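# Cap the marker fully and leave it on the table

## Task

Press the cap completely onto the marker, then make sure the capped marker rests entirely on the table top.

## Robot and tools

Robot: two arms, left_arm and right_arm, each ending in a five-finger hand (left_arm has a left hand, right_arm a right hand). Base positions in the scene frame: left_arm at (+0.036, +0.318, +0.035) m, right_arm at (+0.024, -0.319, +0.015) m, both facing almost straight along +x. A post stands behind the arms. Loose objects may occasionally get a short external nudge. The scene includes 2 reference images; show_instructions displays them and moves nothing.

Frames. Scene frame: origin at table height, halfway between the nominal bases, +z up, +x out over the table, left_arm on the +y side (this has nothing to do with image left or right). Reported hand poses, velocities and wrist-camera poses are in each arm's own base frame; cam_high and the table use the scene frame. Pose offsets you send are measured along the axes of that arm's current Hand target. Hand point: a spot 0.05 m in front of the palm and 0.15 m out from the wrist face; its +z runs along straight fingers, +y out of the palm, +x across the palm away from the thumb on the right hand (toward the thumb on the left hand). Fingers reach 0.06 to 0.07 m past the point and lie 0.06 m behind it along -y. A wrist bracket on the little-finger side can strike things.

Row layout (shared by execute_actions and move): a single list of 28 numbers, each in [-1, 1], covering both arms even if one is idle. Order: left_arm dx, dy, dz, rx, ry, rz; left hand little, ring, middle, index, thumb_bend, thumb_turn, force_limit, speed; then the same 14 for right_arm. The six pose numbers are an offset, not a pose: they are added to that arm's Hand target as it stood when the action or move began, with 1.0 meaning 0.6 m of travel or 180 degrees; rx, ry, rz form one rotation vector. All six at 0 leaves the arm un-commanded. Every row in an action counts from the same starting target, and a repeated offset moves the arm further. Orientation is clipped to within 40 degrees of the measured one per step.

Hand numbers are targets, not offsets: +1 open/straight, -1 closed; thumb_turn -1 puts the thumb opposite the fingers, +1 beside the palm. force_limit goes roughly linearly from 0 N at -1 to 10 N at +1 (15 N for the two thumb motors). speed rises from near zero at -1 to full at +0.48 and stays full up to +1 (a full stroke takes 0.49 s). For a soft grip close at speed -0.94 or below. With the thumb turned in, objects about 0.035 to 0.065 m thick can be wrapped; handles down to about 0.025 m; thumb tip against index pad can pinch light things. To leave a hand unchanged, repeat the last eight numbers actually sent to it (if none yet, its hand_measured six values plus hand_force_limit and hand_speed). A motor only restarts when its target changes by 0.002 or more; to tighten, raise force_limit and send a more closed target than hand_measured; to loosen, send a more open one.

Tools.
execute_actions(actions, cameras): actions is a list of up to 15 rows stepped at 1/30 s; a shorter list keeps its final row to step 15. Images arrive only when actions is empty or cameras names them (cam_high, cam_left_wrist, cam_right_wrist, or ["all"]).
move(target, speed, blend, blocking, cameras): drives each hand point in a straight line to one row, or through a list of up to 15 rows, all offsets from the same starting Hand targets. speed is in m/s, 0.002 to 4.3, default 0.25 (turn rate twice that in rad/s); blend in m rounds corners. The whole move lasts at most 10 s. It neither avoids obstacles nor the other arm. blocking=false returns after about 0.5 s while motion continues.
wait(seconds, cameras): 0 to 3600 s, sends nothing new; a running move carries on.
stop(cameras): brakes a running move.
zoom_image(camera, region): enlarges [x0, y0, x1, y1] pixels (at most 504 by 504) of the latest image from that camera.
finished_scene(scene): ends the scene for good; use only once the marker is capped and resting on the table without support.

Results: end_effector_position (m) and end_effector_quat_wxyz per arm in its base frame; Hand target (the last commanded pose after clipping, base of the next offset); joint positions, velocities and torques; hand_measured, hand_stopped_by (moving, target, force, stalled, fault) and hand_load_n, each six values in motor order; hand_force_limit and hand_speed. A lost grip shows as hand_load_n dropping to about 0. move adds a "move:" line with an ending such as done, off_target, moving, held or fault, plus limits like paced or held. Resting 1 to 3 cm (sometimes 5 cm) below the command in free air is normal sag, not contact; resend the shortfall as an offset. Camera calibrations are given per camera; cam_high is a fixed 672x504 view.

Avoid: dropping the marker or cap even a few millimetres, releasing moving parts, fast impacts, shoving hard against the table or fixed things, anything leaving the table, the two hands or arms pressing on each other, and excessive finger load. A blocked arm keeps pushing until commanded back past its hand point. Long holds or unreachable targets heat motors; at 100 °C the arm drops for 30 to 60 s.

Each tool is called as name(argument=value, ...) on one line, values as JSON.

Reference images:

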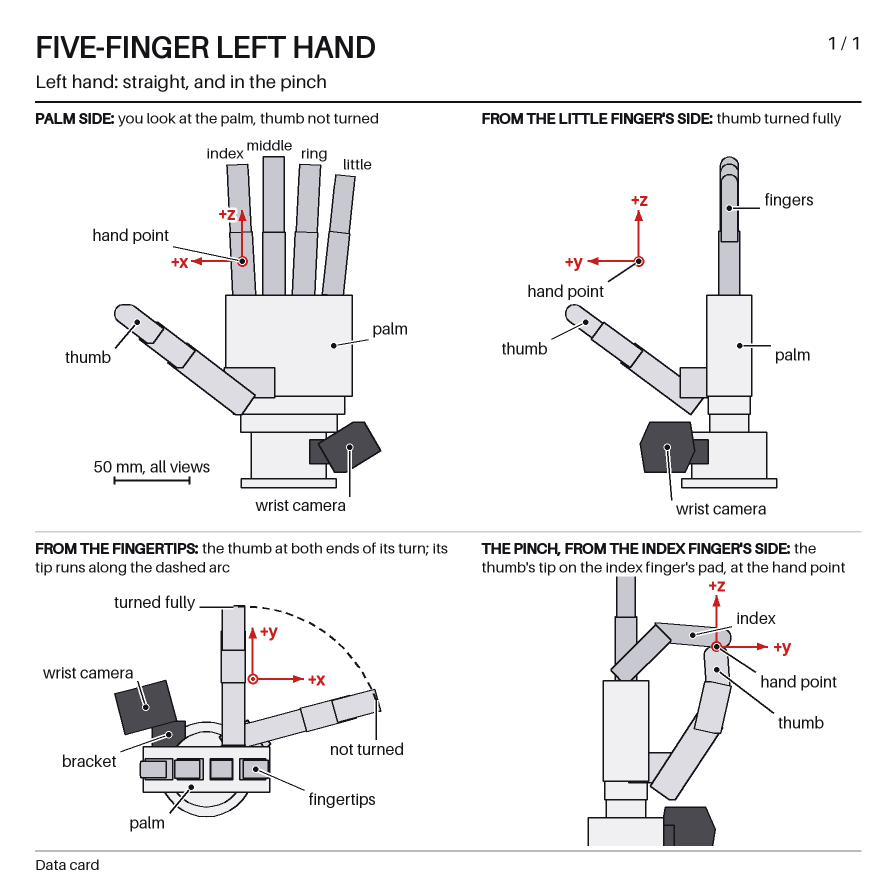

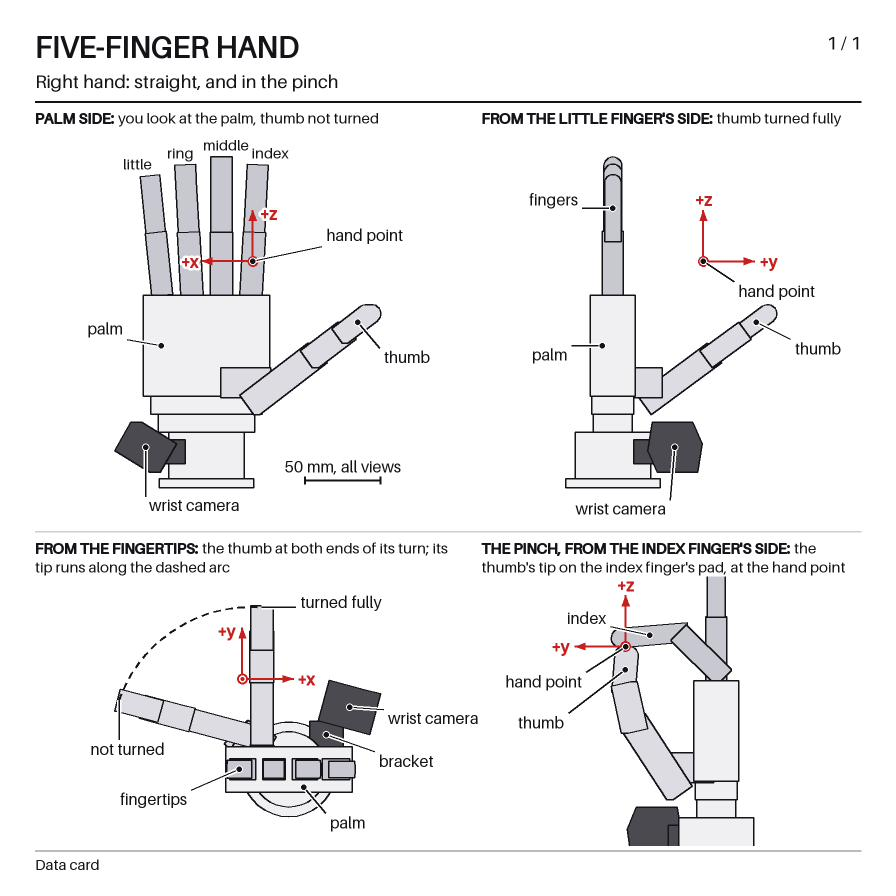

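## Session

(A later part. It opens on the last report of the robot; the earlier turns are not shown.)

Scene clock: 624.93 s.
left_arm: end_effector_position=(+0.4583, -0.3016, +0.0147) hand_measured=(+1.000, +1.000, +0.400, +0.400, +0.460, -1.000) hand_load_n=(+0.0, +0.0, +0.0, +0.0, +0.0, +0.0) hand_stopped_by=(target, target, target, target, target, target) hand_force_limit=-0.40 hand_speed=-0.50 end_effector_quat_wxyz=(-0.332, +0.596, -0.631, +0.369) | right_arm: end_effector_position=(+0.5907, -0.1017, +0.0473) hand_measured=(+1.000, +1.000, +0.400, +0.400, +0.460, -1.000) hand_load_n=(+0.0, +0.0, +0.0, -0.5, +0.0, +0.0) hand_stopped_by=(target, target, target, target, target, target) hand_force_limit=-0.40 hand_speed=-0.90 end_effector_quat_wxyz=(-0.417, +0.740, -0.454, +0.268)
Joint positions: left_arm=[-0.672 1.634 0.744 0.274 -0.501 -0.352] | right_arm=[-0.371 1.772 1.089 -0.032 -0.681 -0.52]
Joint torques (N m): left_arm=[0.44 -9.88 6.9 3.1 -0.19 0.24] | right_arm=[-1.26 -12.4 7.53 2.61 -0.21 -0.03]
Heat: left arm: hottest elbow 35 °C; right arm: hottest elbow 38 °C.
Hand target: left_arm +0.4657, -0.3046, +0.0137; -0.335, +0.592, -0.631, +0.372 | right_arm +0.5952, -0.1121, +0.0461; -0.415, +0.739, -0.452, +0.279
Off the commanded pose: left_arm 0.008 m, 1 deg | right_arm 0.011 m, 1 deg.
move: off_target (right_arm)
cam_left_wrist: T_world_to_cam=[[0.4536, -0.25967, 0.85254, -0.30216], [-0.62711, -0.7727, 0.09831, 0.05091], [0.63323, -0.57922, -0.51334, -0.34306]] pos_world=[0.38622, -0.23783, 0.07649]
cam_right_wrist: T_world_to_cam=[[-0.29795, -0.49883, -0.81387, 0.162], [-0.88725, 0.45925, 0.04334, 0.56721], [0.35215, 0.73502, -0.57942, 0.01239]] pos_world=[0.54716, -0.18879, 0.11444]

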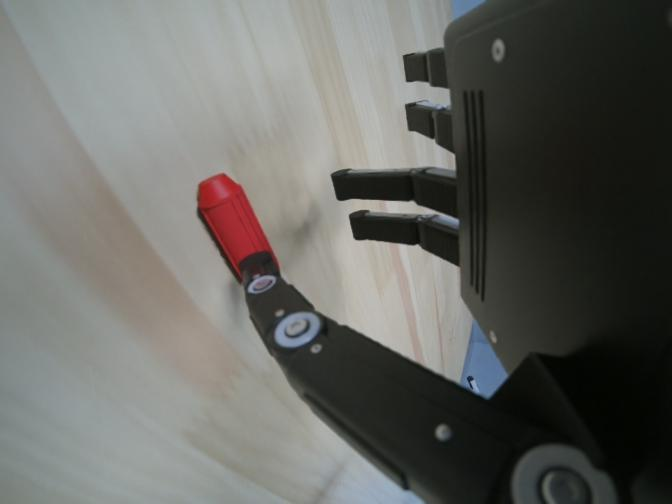

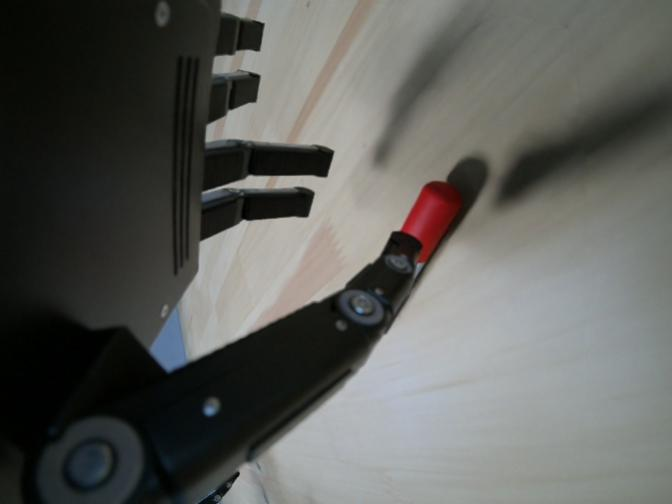

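move(target=[[-0.0115,0.008,-0.0143,0,-0.0033,0.0057,1,1,0.4,0.4,0.46,-1,-0.4,-0.5,-0.0178,0.0055,-0.011,0,-0.0029,0.005,1,1,0.4,0.4,0.46,-1,-0.4,-0.9],[-0.0118,0.0282,-0.0027,0,-0.0033,0.0057,1,1,0.4,0.4,0.46,-1,-0.4,-0.5,-0.019,0.0343,0.0057,0,-0.0029,0.005,1,1,0.4,0.4,0.46,-1,-0.4,-0.9]], cameras=["cam_left_wrist","cam_right_wrist"], speed=0.08)

zoom_image(camera="cam_left_wrist", region=[200, 160, 400, 360])

zoom_image(camera="cam_right_wrist", region=[330, 90, 530, 290])

Scene clock: 654.30 s.
left_arm: end_effector_position=(+0.4603, -0.3000, +0.0136) hand_measured=(+1.000, +1.000, +0.400, +0.400, +0.460, -1.000) hand_load_n=(-0.5, +0.0, +0.0, +0.0, +0.0, +0.0) hand_stopped_by=(target, target, target, target, target, target) hand_force_limit=-0.40 hand_speed=-0.50 end_effector_quat_wxyz=(-0.340, +0.592, -0.627, +0.375) | right_arm: end_effector_position=(+0.5812, -0.0973, +0.0272) hand_measured=(+1.000, +1.000, +0.400, +0.400, +0.460, -1.000) hand_load_n=(+0.0, +0.0, +0.0, +0.0, +0.0, +0.0) hand_stopped_by=(target, target, target, target, target, target) hand_force_limit=-0.40 hand_speed=-0.90 end_effector_quat_wxyz=(-0.418, +0.740, -0.454, +0.265)
Joint positions: left_arm=[-0.672 1.643 0.732 0.317 -0.511 -0.34] | right_arm=[-0.371 1.788 1.044 0.025 -0.686 -0.52]
Joint torques (N m): left_arm=[-0.32 -9.82 4.97 3.08 -0.37 0.23] | right_arm=[-1.2 -12.51 6.93 2.55 -0.35 0.06]
Heat: left arm: hottest elbow 33 °C; right arm: hottest elbow 36 °C.
Hand target: left_arm +0.4564, -0.2971, -0.0003; -0.342, +0.589, -0.635, +0.366 | right_arm +0.5839, -0.1056, +0.0261; -0.419, +0.736, -0.456, +0.272
Off the commanded pose: left_arm 0.015 m, 1 deg | right_arm 0.009 m, 1 deg.
move: off_target (left_arm)
cam_left_wrist: T_world_to_cam=[[0.4348, -0.25918, 0.86242, -0.29309], [-0.6273, -0.77428, 0.08356, 0.05338], [0.6461, -0.57733, -0.49924, -0.34954]] pos_world=[0.38676, -0.23643, 0.0738]
cam_right_wrist: T_world_to_cam=[[-0.29853, -0.49661, -0.81502, 0.14554], [-0.88859, 0.45624, 0.04748, 0.558], [0.34826, 0.73839, -0.57749, 0.00351]] pos_world=[0.53806, -0.1849, 0.09414]

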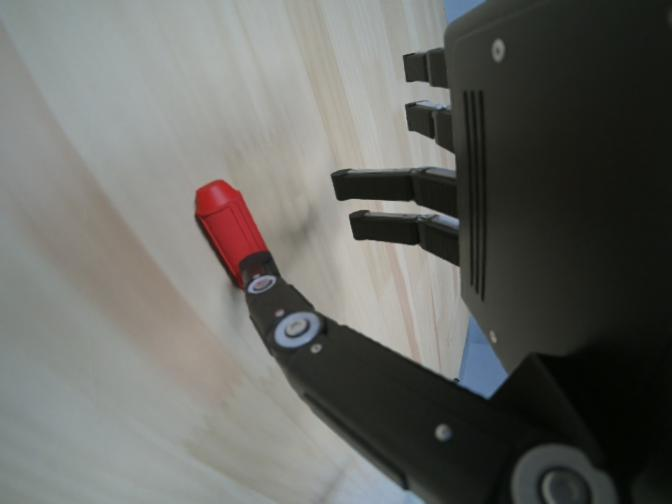

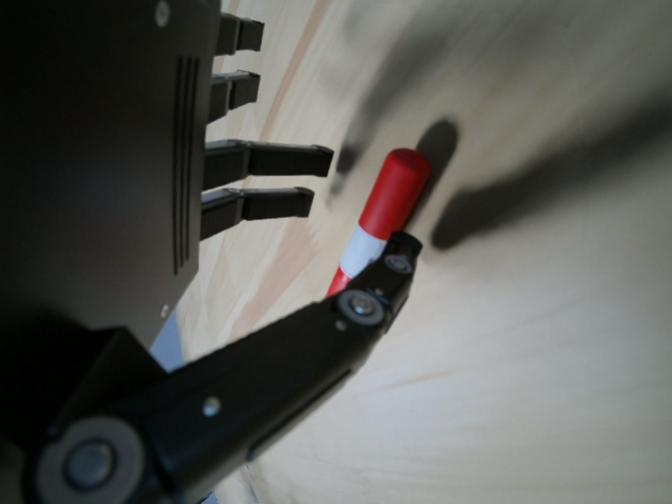

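Scaled by 2.520 from the camera's image (finer frame: 960x720).

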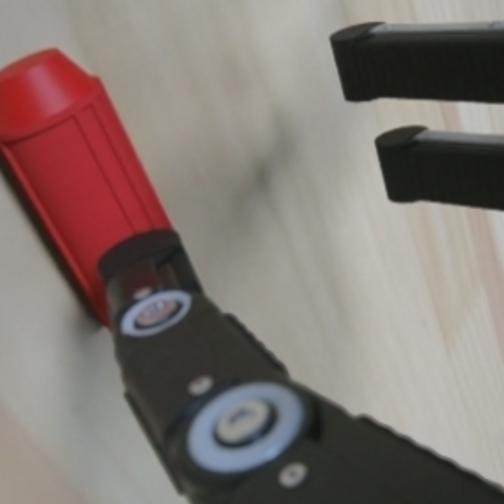

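Scaled by 2.520 from the camera's image (finer frame: 960x720).

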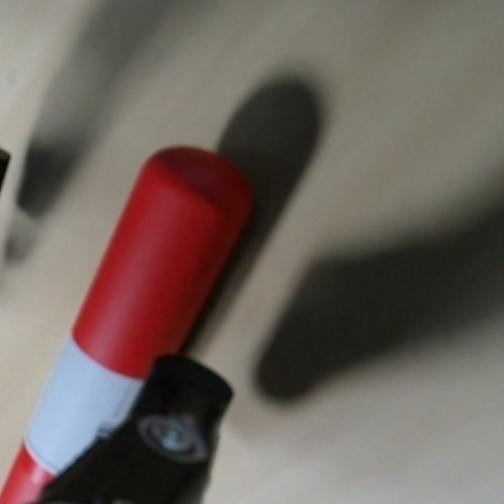

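move(target=[-0.0087,-0.005,-0.0248,0,0,0,1,1,0.4,0.4,0.46,-1,-0.4,-0.5,-0.0053,0.0072,0.0005,0,0,0,1,1,0.4,0.4,0.42,-1,-0.4,-0.9], cameras=["cam_left_wrist","cam_right_wrist"], speed=0.08)

zoom_image(camera="cam_left_wrist", region=[200, 160, 400, 360])

zoom_image(camera="cam_right_wrist", region=[330, 90, 530, 290])

Scene clock: 679.43 s.
left_arm: end_effector_position=(+0.4503, -0.2912, +0.0095) hand_measured=(+1.000, +1.000, +0.400, +0.400, +0.460, -1.000) hand_load_n=(+0.0, +0.0, +0.0, +0.0, +0.0, +0.5) hand_stopped_by=(target, target, target, target, target, target) hand_force_limit=-0.40 hand_speed=-0.50 end_effector_quat_wxyz=(-0.341, +0.593, -0.629, +0.369) | right_arm: end_effector_position=(+0.5782, -0.0962, +0.0237) hand_measured=(+1.000, +1.000, +0.400, +0.400, +0.420, -1.000) hand_load_n=(+0.0, +0.0, +0.0, +0.0, +0.0, +0.0) hand_stopped_by=(target, target, target, target, target, target) hand_force_limit=-0.40 hand_speed=-0.90 end_effector_quat_wxyz=(-0.419, +0.740, -0.454, +0.266)
Joint positions: left_arm=[-0.672 1.625 0.702 0.317 -0.515 -0.34] | right_arm=[-0.371 1.788 1.031 0.04 -0.686 -0.52]
Joint torques (N m): left_arm=[-0.62 -11.75 5.05 2.07 -0.38 0.2] | right_arm=[-1.03 -12.28 6.75 2.52 -0.32 0.08]
Heat: left arm: hottest elbow 32 °C; right arm: hottest elbow 35 °C.
Hand target: left_arm +0.4453, -0.2911, +0.0098; -0.342, +0.589, -0.635, +0.366 | right_arm +0.5808, -0.1036, +0.0221; -0.419, +0.736, -0.456, +0.272
Off the commanded pose: left_arm 0.005 m, 1 deg | right_arm 0.008 m, 1 deg.
move: done
cam_left_wrist: T_world_to_cam=[[0.44352, -0.26677, 0.85564, -0.289], [-0.62389, -0.7773, 0.08105, 0.05186], [0.64347, -0.56977, -0.51119, -0.33649]] pos_world=[0.37705, -0.22851, 0.07107]
cam_right_wrist: T_world_to_cam=[[-0.29739, -0.49704, -0.81518, 0.14163], [-0.88865, 0.45626, 0.046, 0.55513], [0.34908, 0.73809, -0.57738, 0.00108]] pos_world=[0.53506, -0.18369, 0.09054]

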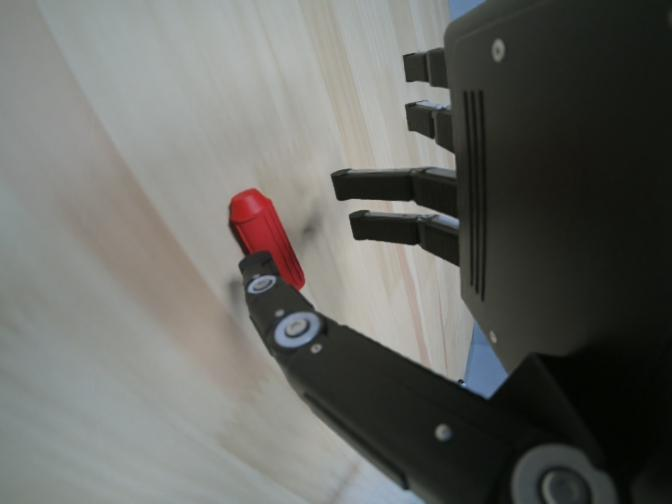

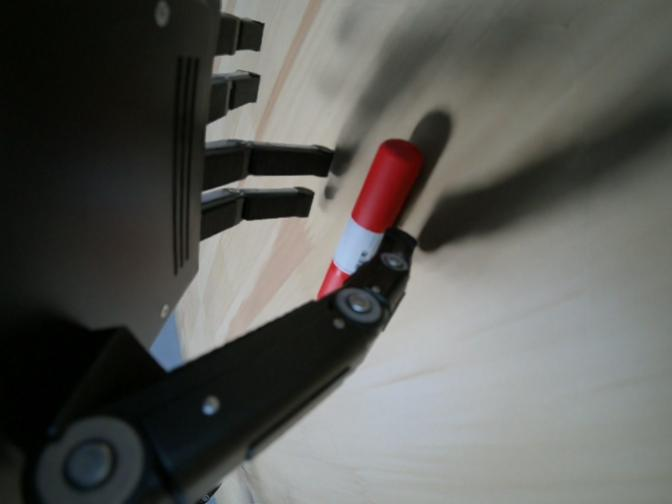

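Scaled by 2.520 from the camera's image (finer frame: 960x720).

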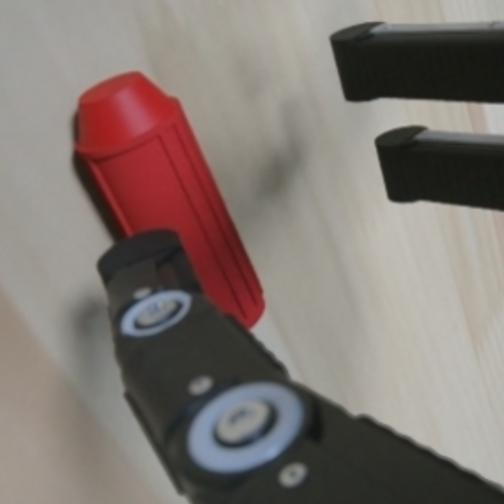

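Scaled by 2.520 from the camera's image (finer frame: 960x720).

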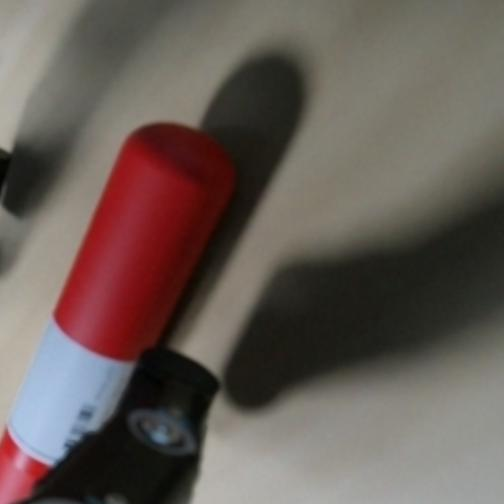

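move(target=[[0.005,0.0207,0.011,0,0,0,1,1,0.4,0.4,0.46,-1,-0.4,-0.5,0,0,0,0,0,0,1,1,0.4,0.4,0.34,-1,-0.4,-0.8],[0.005,0.0207,0.011,0,0,0,1,1,0.4,0.4,0.46,-1,-0.4,-0.5,0,0,0,0,0,0,1,1,-0.35,-0.35,0.34,-1,-0.4,-0.92]], cameras=["cam_left_wrist","cam_right_wrist"], speed=0.08)

zoom_image(camera="cam_left_wrist", region=[200, 160, 400, 360])

zoom_image(camera="cam_right_wrist", region=[280, 120, 480, 320])

Scene clock: 713.17 s.
left_arm: end_effector_position=(+0.4508, -0.2949, +0.0098) hand_measured=(+1.000, +1.000, +0.400, +0.400, +0.460, -1.000) hand_load_n=(+0.0, +0.0, +0.0, +0.0, +0.0, +0.0) hand_stopped_by=(target, target, target, target, target, target) hand_force_limit=-0.40 hand_speed=-0.50 end_effector_quat_wxyz=(-0.342, +0.591, -0.627, +0.374) | right_arm: end_effector_position=(+0.5782, -0.0962, +0.0237) hand_measured=(+1.000, +1.000, -0.108, -0.166, +0.342, -1.000) hand_load_n=(-0.5, +0.0, +2.0, +3.5, +5.0, -1.5) hand_stopped_by=(target, target, force, force, target, target) hand_force_limit=-0.40 hand_speed=-0.92 end_effector_quat_wxyz=(-0.419, +0.740, -0.454, +0.266)
Joint positions: left_arm=[-0.679 1.632 0.702 0.335 -0.521 -0.34] | right_arm=[-0.371 1.788 1.031 0.04 -0.686 -0.52]
Joint torques (N m): left_arm=[-0.67 -9.23 4.68 3.11 -0.38 0.15] | right_arm=[-1.32 -12.22 6.79 2.55 -0.31 0.07]
Heat: left arm: hottest elbow 30 °C; right arm: hottest elbow 35 °C.
Hand target: left_arm +0.4446, -0.2939, -0.0043; -0.342, +0.589, -0.635, +0.366 | right_arm +0.5808, -0.1036, +0.0221; -0.419, +0.736, -0.456, +0.272
Off the commanded pose: left_arm 0.015 m, 1 deg | right_arm 0.008 m, 1 deg.
move: off_target (left_arm)
cam_left_wrist: T_world_to_cam=[[0.43356, -0.26374, 0.86167, -0.28518], [-0.62671, -0.77533, 0.07802, 0.05109], [0.6475, -0.57384, -0.50144, -0.34193]] pos_world=[0.37706, -0.23182, 0.07029]
cam_right_wrist: T_world_to_cam=[[-0.29739, -0.49704, -0.81518, 0.14163], [-0.88865, 0.45626, 0.046, 0.55513], [0.34908, 0.73809, -0.57738, 0.00108]] pos_world=[0.53506, -0.18369, 0.09054]

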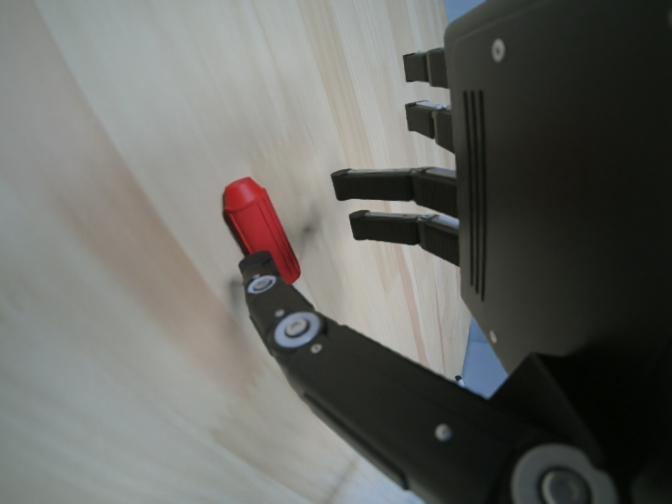

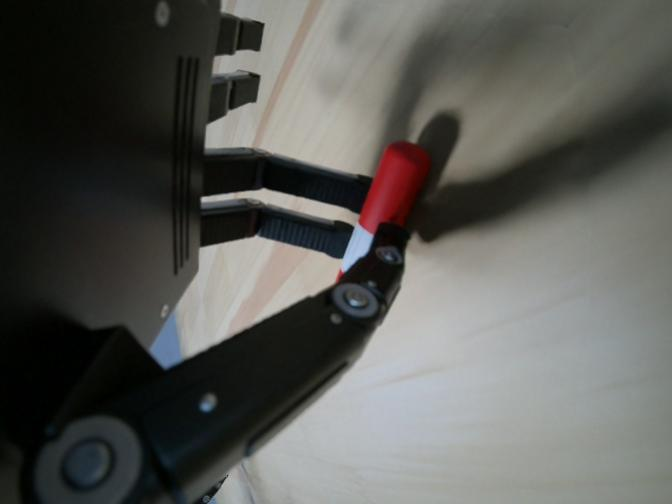

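Scaled by 2.520 from the camera's image (finer frame: 960x720).

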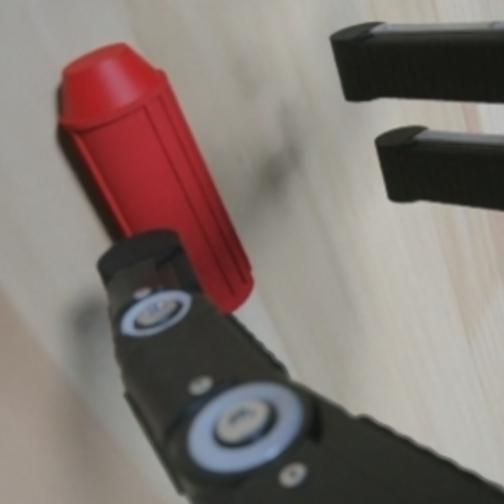

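Scaled by 2.520 from the camera's image (finer frame: 960x720).

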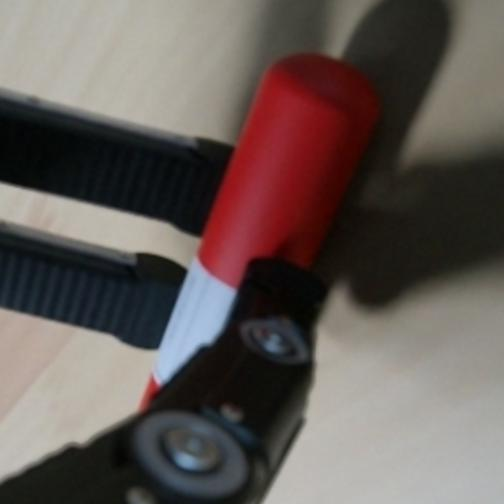

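move(target=[[0,-0.0434,-0.025,0,0,0,1,1,0.4,0.4,0.46,-1,-0.4,-0.5,0,0,0,0,0,0,1,1,-0.35,-0.35,0.34,-1,-0.4,-0.92],[0,0,0,0,0,0,1,1,0.4,0.4,0.46,-1,-0.4,-0.5,0,0,0,0,0,0,1,1,-0.35,-0.35,0.34,-1,-0.4,-0.92]], cameras=["cam_left_wrist","cam_high"], speed=0.08)

zoom_image(camera="cam_left_wrist", region=[200, 160, 400, 360])

zoom_image(camera="cam_high", region=[130, 160, 300, 330])

Scene clock: 752.07 s.
left_arm: end_effector_position=(+0.4489, -0.2936, +0.0061) hand_measured=(+1.000, +1.000, +0.400, +0.400, +0.460, -1.000) hand_load_n=(-0.5, +0.0, +0.0, +0.0, +0.5, +0.0) hand_stopped_by=(target, target, target, target, target, target) hand_force_limit=-0.40 hand_speed=-0.50 end_effector_quat_wxyz=(-0.342, +0.592, -0.629, +0.370) | right_arm: end_effector_position=(+0.5782, -0.0962, +0.0237) hand_measured=(+1.000, +1.000, -0.108, -0.166, +0.342, -1.000) hand_load_n=(+0.0, +0.0, +2.0, +3.5, +5.0, -1.5) hand_stopped_by=(target, target, force, force, target, target) hand_force_limit=-0.40 hand_speed=-0.92 end_effector_quat_wxyz=(-0.419, +0.740, -0.454, +0.266)
Joint positions: left_arm=[-0.679 1.636 0.698 0.336 -0.521 -0.34] | right_arm=[-0.371 1.788 1.031 0.04 -0.686 -0.52]
Joint torques (N m): left_arm=[-0.62 -9.7 4.9 3.1 -0.36 0.14] | right_arm=[-1.14 -12.34 6.8 2.55 -0.32 0.07]
Heat: left arm: hottest shoulder 29 °C; right arm: hottest elbow 35 °C.
Hand target: left_arm +0.4446, -0.2940, -0.0042; -0.342, +0.589, -0.635, +0.366 | right_arm +0.5808, -0.1036, +0.0221; -0.419, +0.736, -0.456, +0.272
Off the commanded pose: left_arm 0.011 m, 1 deg | right_arm 0.008 m, 1 deg.
move: off_target (left_arm)
cam_left_wrist: T_world_to_cam=[[0.43854, -0.26796, 0.85784, -0.28418], [-0.62628, -0.7757, 0.07786, 0.05094], [0.64456, -0.57139, -0.50799, -0.33966]] pos_world=[0.37545, -0.23071, 0.06727]
Images, in order (width x height): cam_high 672x504, cam_left_wrist 672x504.

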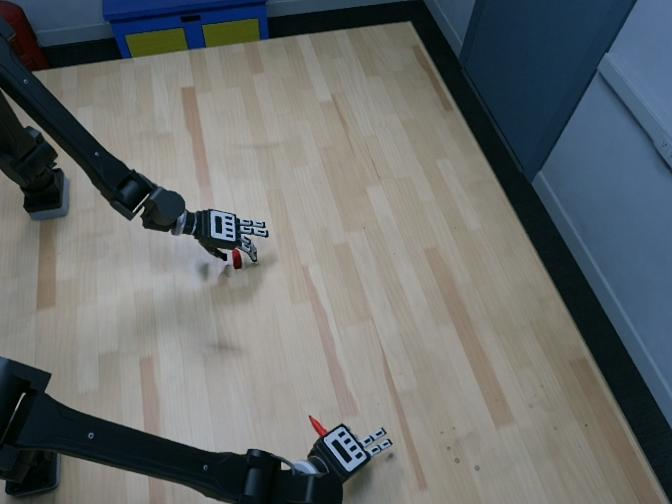

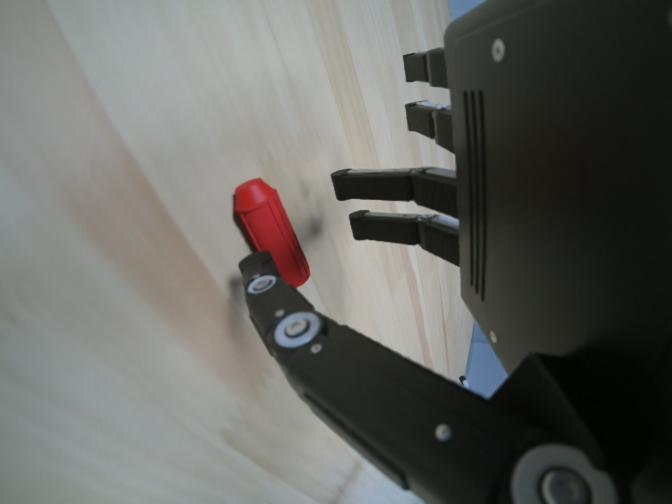

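Scaled by 2.520 from the camera's image (finer frame: 960x720).

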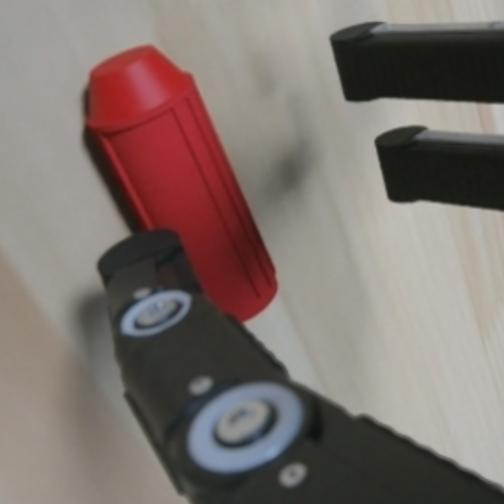

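Scaled by 2.965 from the camera's image (finer frame: 960x720).

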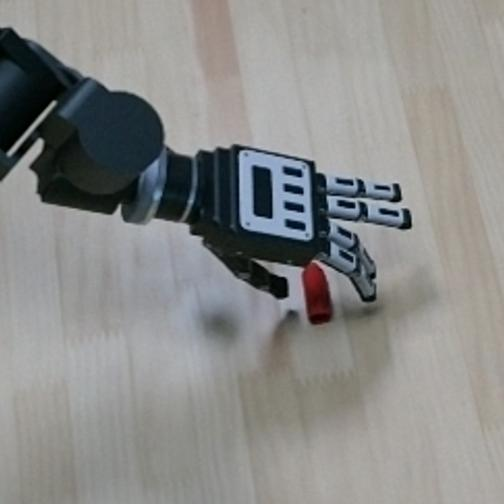

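move(target=[[0,-0.0289,-0.0167,0,0,0,1,1,0.4,0.4,0.46,-1,-0.4,-0.5,0,0,0,0,0,0,1,1,-0.35,-0.35,0.34,-1,-0.4,-0.92],[0,0.0173,0.01,0,0,0,1,1,0.4,0.4,0.46,-1,-0.4,-0.5,0,0,0,0,0,0,1,1,-0.35,-0.35,0.34,-1,-0.4,-0.92]], cameras=["cam_left_wrist"], speed=0.1)

zoom_image(camera="cam_left_wrist", region=[200, 160, 400, 360])

Scene clock: 761.70 s.
left_arm: end_effector_position=(+0.4485, -0.2933, -0.0071) hand_measured=(+1.000, +1.000, +0.400, +0.400, +0.460, -1.000) hand_load_n=(+0.0, +0.0, +0.0, +0.0, +0.0, +0.0) hand_stopped_by=(target, target, target, target, target, target) hand_force_limit=-0.40 hand_speed=-0.50 end_effector_quat_wxyz=(-0.342, +0.592, -0.630, +0.370) | right_arm: end_effector_position=(+0.5782, -0.0962, +0.0237) hand_measured=(+1.000, +1.000, -0.108, -0.166, +0.342, -1.000) hand_load_n=(+0.0, +0.0, +2.0, +3.5, +5.0, -2.0) hand_stopped_by=(target, target, force, force, target, target) hand_force_limit=-0.40 hand_speed=-0.92 end_effector_quat_wxyz=(-0.419, +0.740, -0.454, +0.266)
Joint positions: left_arm=[-0.679 1.672 0.691 0.376 -0.521 -0.34] | right_arm=[-0.371 1.788 1.031 0.04 -0.686 -0.52]
Joint torques (N m): left_arm=[-0.44 -9.99 4.78 3.04 -0.35 0.15] | right_arm=[-1.03 -12.45 6.78 2.52 -0.33 0.07]
Heat: left arm: hottest shoulder 29 °C; right arm: hottest elbow 35 °C.
Hand target: left_arm +0.4447, -0.2940, -0.0162; -0.342, +0.589, -0.635, +0.366 | right_arm +0.5808, -0.1036, +0.0221; -0.419, +0.736, -0.456, +0.272
Off the commanded pose: left_arm 0.010 m, 1 deg | right_arm 0.008 m, 1 deg.
move: done
cam_left_wrist: T_world_to_cam=[[0.44005, -0.26924, 0.85666, -0.27368], [-0.62618, -0.77579, 0.07783, 0.05192], [0.64363, -0.57067, -0.50997, -0.3454]] pos_world=[0.37525, -0.23051, 0.05427]

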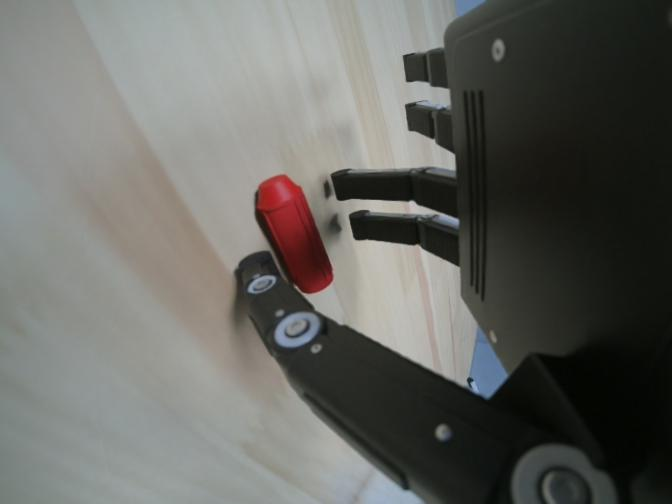

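Scaled by 2.520 from the camera's image (finer frame: 960x720).

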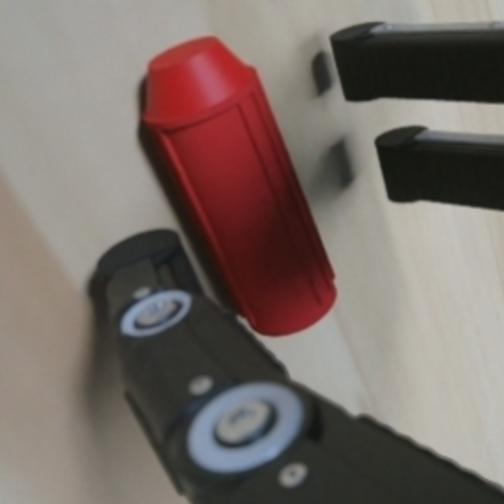

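move(target=[[0,0,0,0,0,0,1,1,0.4,0.4,0.34,-1,-0.4,-0.8,0,0,0,0,0,0,1,1,-0.35,-0.35,0.34,-1,-0.4,-0.92],[0,0,0,0,0,0,1,1,-0.35,-0.35,0.34,-1,-0.4,-0.92,0,0,0,0,0,0,1,1,-0.35,-0.35,0.34,-1,-0.4,-0.92]], cameras=["cam_left_wrist"], speed=0.1)

zoom_image(camera="cam_left_wrist", region=[200, 160, 400, 360])

Scene clock: 775.70 s.
left_arm: end_effector_position=(+0.4490, -0.2935, -0.0065) hand_measured=(+1.000, +1.000, -0.092, -0.144, +0.340, -1.000) hand_load_n=(+0.0, +0.0, +2.5, +3.0, +5.0, +0.0) hand_stopped_by=(target, target, force, force, target, target) hand_force_limit=-0.40 hand_speed=-0.92 end_effector_quat_wxyz=(-0.342, +0.592, -0.629, +0.371) | right_arm: end_effector_position=(+0.5782, -0.0962, +0.0237) hand_measured=(+1.000, +1.000, -0.108, -0.166, +0.342, -1.000) hand_load_n=(+0.0, +0.0, +2.0, +3.5, +5.0, -2.0) hand_stopped_by=(target, target, force, force, target, target) hand_force_limit=-0.40 hand_speed=-0.92 end_effector_quat_wxyz=(-0.419, +0.740, -0.454, +0.266)
Joint positions: left_arm=[-0.679 1.672 0.691 0.379 -0.522 -0.34] | right_arm=[-0.371 1.788 1.031 0.04 -0.686 -0.52]
Joint torques (N m): left_arm=[-0.56 -9.99 4.72 2.99 -0.35 0.16] | right_arm=[-1.08 -12.34 6.8 2.56 -0.32 0.07]
Heat: left arm: hottest shoulder 29 °C; right arm: hottest elbow 35 °C.
Hand target: left_arm +0.4447, -0.2939, -0.0162; -0.342, +0.589, -0.635, +0.366 | right_arm +0.5808, -0.1036, +0.0221; -0.419, +0.736, -0.456, +0.272
Off the commanded pose: left_arm 0.011 m, 1 deg | right_arm 0.008 m, 1 deg.
move: done
cam_left_wrist: T_world_to_cam=[[0.43804, -0.26761, 0.8582, -0.27308], [-0.62609, -0.77588, 0.07762, 0.05189], [0.64509, -0.57131, -0.50742, -0.34638]] pos_world=[0.37556, -0.23071, 0.05457]

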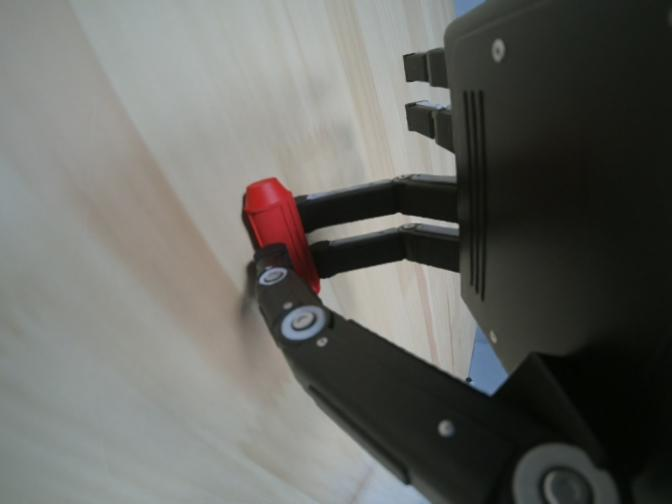

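Scaled by 2.520 from the camera's image (finer frame: 960x720).

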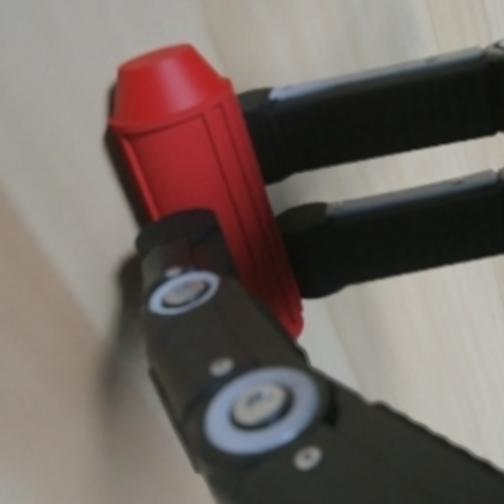

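move(target=[[0,0,0,0,0,0,1,1,-0.5,-0.5,0.34,-1,0.0,-0.92,0,0,0,0,0,0,1,1,-0.5,-0.5,0.34,-1,0.0,-0.92],[-0.0003,-0.0795,-0.0459,0,0,0,1,1,-0.5,-0.5,0.34,-1,0.0,-0.92,0,-0.087,-0.05,0,0,0,1,1,-0.5,-0.5,0.34,-1,0.0,-0.92]], cameras=["all"], speed=0.1)

Scene clock: 804.07 s.
left_arm: end_effector_position=(+0.4369, -0.2838, +0.0261) hand_measured=(+1.000, +1.000, -0.106, -0.166, +0.342, -1.000) hand_load_n=(+0.0, +0.0, +5.0, +5.5, +9.0, +0.0) hand_stopped_by=(target, target, force, force, target, target) hand_force_limit=0.00 hand_speed=-0.92 end_effector_quat_wxyz=(-0.340, +0.593, -0.637, +0.356) | right_arm: end_effector_position=(+0.5665, -0.0916, +0.0583) hand_measured=(+1.000, +1.000, -0.134, -0.194, +0.342, -1.000) hand_load_n=(+0.0, +0.0, +5.0, +5.0, +10.0, -1.5) hand_stopped_by=(target, target, force, force, target, target) hand_force_limit=0.00 hand_speed=-0.92 end_effector_quat_wxyz=(-0.416, +0.742, -0.462, +0.252)
Joint positions: left_arm=[-0.679 1.547 0.691 0.22 -0.522 -0.34] | right_arm=[-0.371 1.705 1.043 -0.086 -0.686 -0.52]
Joint torques (N m): left_arm=[-0.67 -10.93 8.03 1.92 -0.36 0.15] | right_arm=[-1.08 -13.63 10.13 1.46 -0.29 0.09]
Heat: left arm: hottest shoulder 29 °C; right arm: hottest elbow 35 °C.
Hand target: left_arm +0.4446, -0.2939, +0.0387; -0.342, +0.589, -0.635, +0.366 | right_arm +0.5804, -0.1025, +0.0823; -0.419, +0.736, -0.456, +0.272
Off the commanded pose: left_arm 0.018 m, 1 deg | right_arm 0.030 m, 2 deg.
move: off_target (left_arm, right_arm)
cam_left_wrist: T_world_to_cam=[[0.46041, -0.28576, 0.84045, -0.30768], [-0.62409, -0.77749, 0.07753, 0.04803], [0.63129, -0.56022, -0.53631, -0.30649]] pos_world=[0.36512, -0.22228, 0.09049]
cam_right_wrist: T_world_to_cam=[[-0.32105, -0.4878, -0.81178, 0.18266], [-0.88688, 0.45553, 0.07702, 0.53806], [0.33222, 0.74468, -0.57887, 0.03198]] pos_world=[0.52522, -0.17982, 0.12535]

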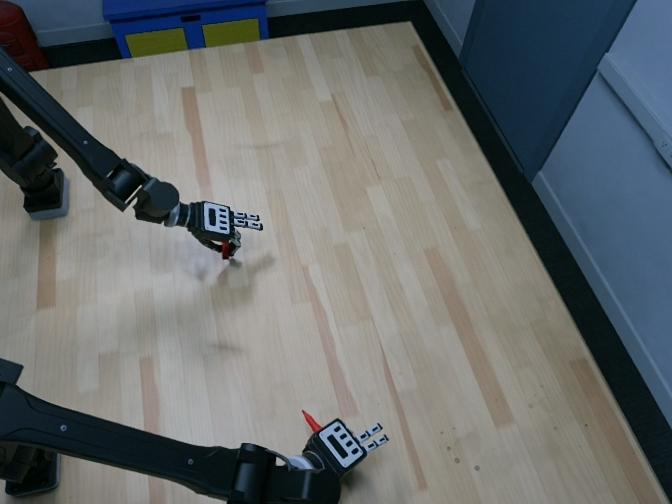

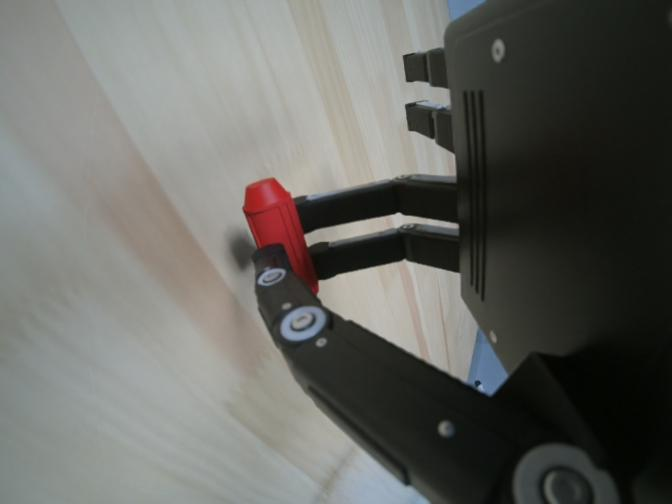

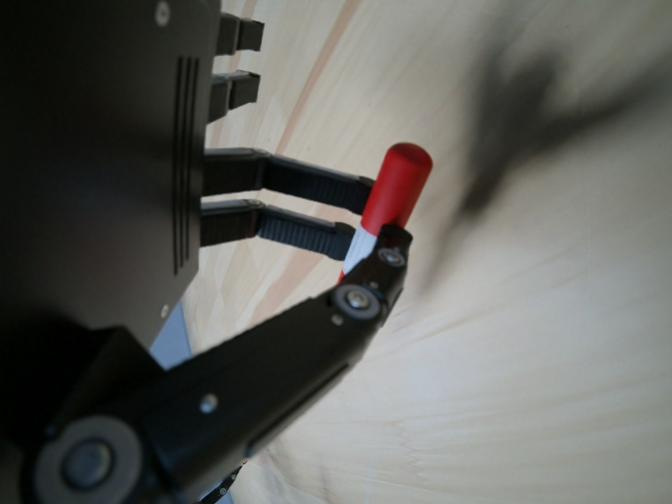

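zoom_image(camera="cam_high", region=[170, 190, 290, 310])

zoom_image(camera="cam_high", region=[280, 380, 400, 500])

Scaled by 4.200 from the camera's image (finer frame: 960x720).

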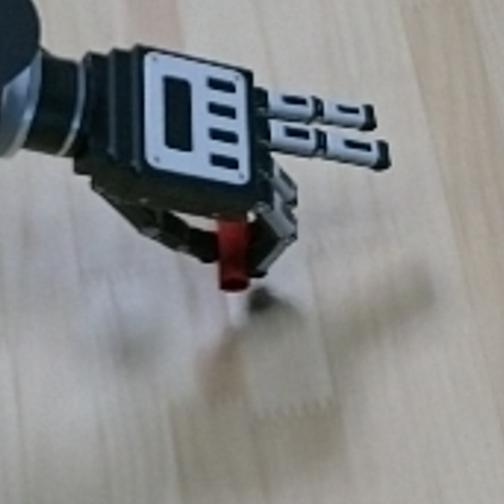

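Scaled by 4.200 from the camera's image (finer frame: 960x720).

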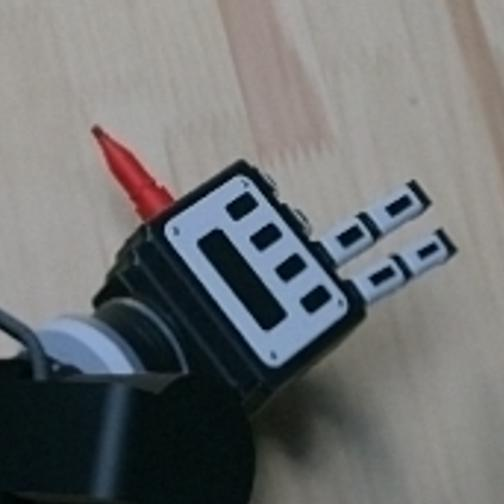

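move(target=[0,0,0,0,0,0,1,1,-0.5,-0.5,0.34,-1,0.0,-0.92,-0.6498,-0.0065,0.0025,-0.0032,0.1537,0.0887,1,1,-0.5,-0.5,0.34,-1,0.0,-0.92], cameras=["all"], speed=0.12)

zoom_image(camera="cam_high", region=[160, 190, 320, 350])

Scene clock: 827.67 s.
left_arm: end_effector_position=(+0.4369, -0.2838, +0.0261) hand_measured=(+1.000, +1.000, -0.106, -0.166, +0.342, -1.000) hand_load_n=(+0.0, +0.0, +5.0, +5.5, +9.5, +0.0) hand_stopped_by=(target, target, force, force, target, target) hand_force_limit=0.00 hand_speed=-0.92 end_effector_quat_wxyz=(-0.340, +0.593, -0.637, +0.356) | right_arm: end_effector_position=(+0.4028, +0.2358, +0.0652) hand_measured=(+1.000, +1.000, -0.134, -0.194, +0.342, -1.000) hand_load_n=(+0.0, +0.0, +5.0, +5.0, +9.5, -1.5) hand_stopped_by=(target, target, force, force, target, target) hand_force_limit=0.00 hand_speed=-0.92 end_effector_quat_wxyz=(-0.316, +0.589, -0.640, +0.379)
Joint positions: left_arm=[-0.679 1.547 0.691 0.22 -0.522 -0.34] | right_arm=[0.707 1.343 0.637 -0.024 0.692 0.47]
Joint torques (N m): left_arm=[-0.67 -10.87 7.97 1.91 -0.36 0.16] | right_arm=[0.38 -7.06 10.14 1.54 0.51 0.11]
Heat: left arm: hottest elbow 30 °C; right arm: hottest elbow 36 °C.
Hand target: left_arm +0.4446, -0.2939, +0.0387; -0.342, +0.589, -0.635, +0.366 | right_arm +0.4135, +0.2497, +0.0777; -0.328, +0.582, -0.641, +0.378
Off the commanded pose: left_arm 0.018 m, 1 deg | right_arm 0.022 m, 2 deg.
move: off_target (right_arm)
cam_left_wrist: T_world_to_cam=[[0.46041, -0.28576, 0.84045, -0.30768], [-0.62409, -0.77749, 0.07753, 0.04803], [0.63129, -0.56022, -0.53631, -0.30649]] pos_world=[0.36512, -0.22228, 0.09049]
cam_right_wrist: T_world_to_cam=[[-0.5257, -0.28026, -0.80318, 0.32836], [-0.5018, 0.86457, 0.02676, -0.00504], [0.6869, 0.4171, -0.59514, -0.21796]] pos_world=[0.31981, 0.18729, 0.13415]

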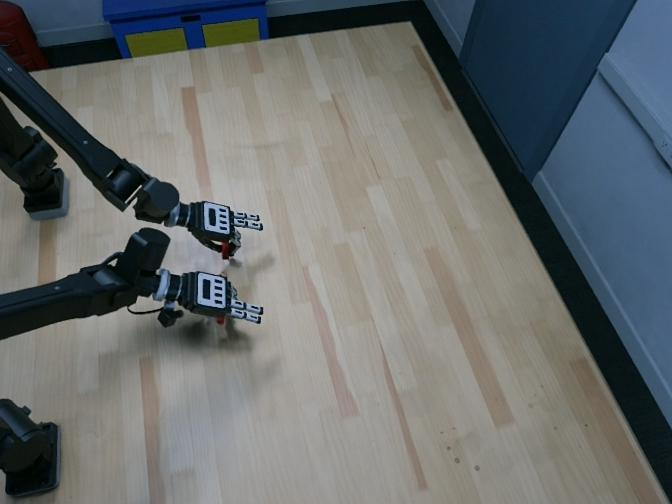

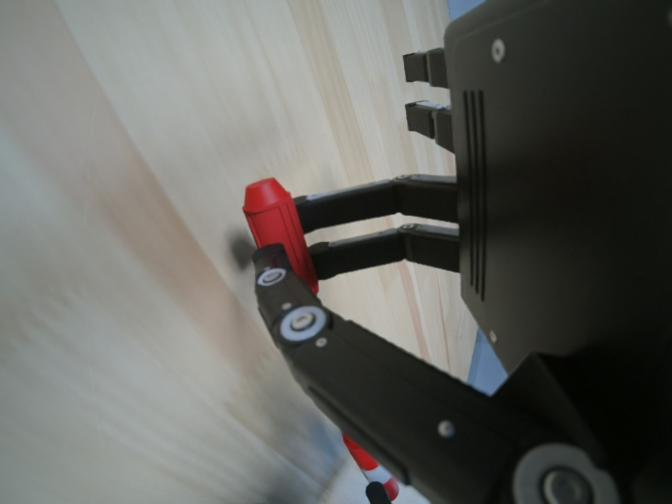

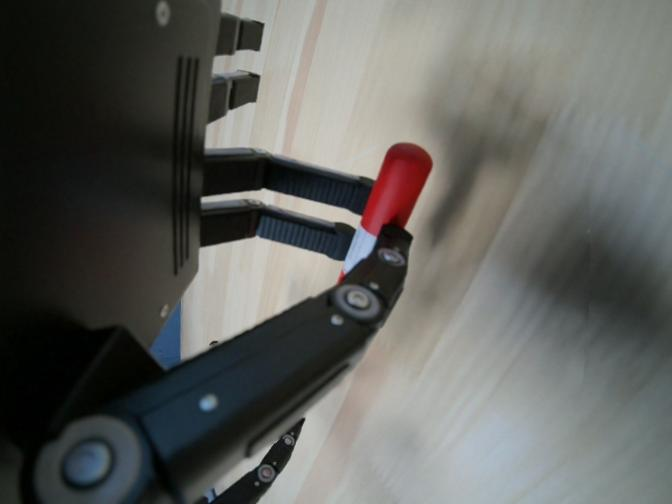

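Scaled by 3.150 from the camera's image (finer frame: 960x720).

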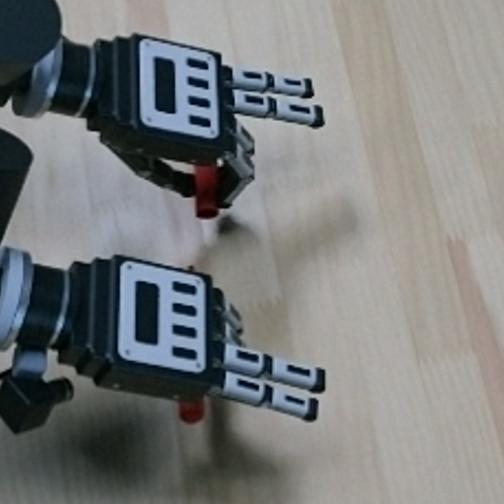

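zoom_image(camera="cam_left_wrist", region=[280, 380, 440, 504])

zoom_image(camera="cam_right_wrist", region=[180, 380, 340, 504])

Scaled by 3.150 from the camera's image (finer frame: 960x720).

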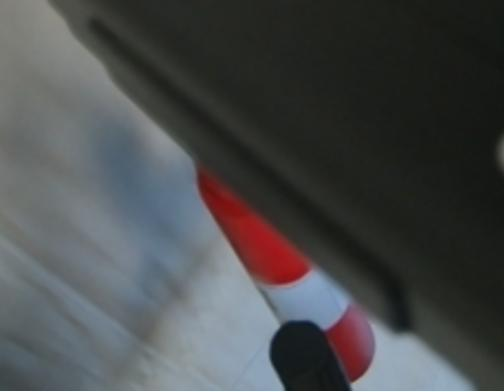

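Scaled by 3.150 from the camera's image (finer frame: 960x720).

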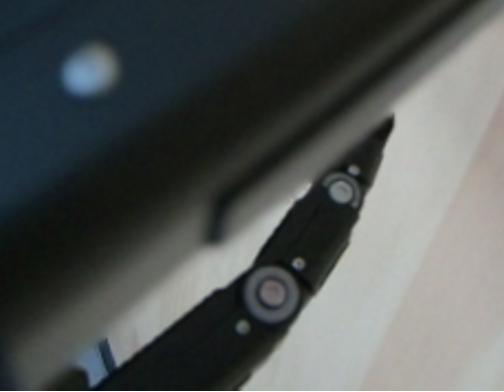

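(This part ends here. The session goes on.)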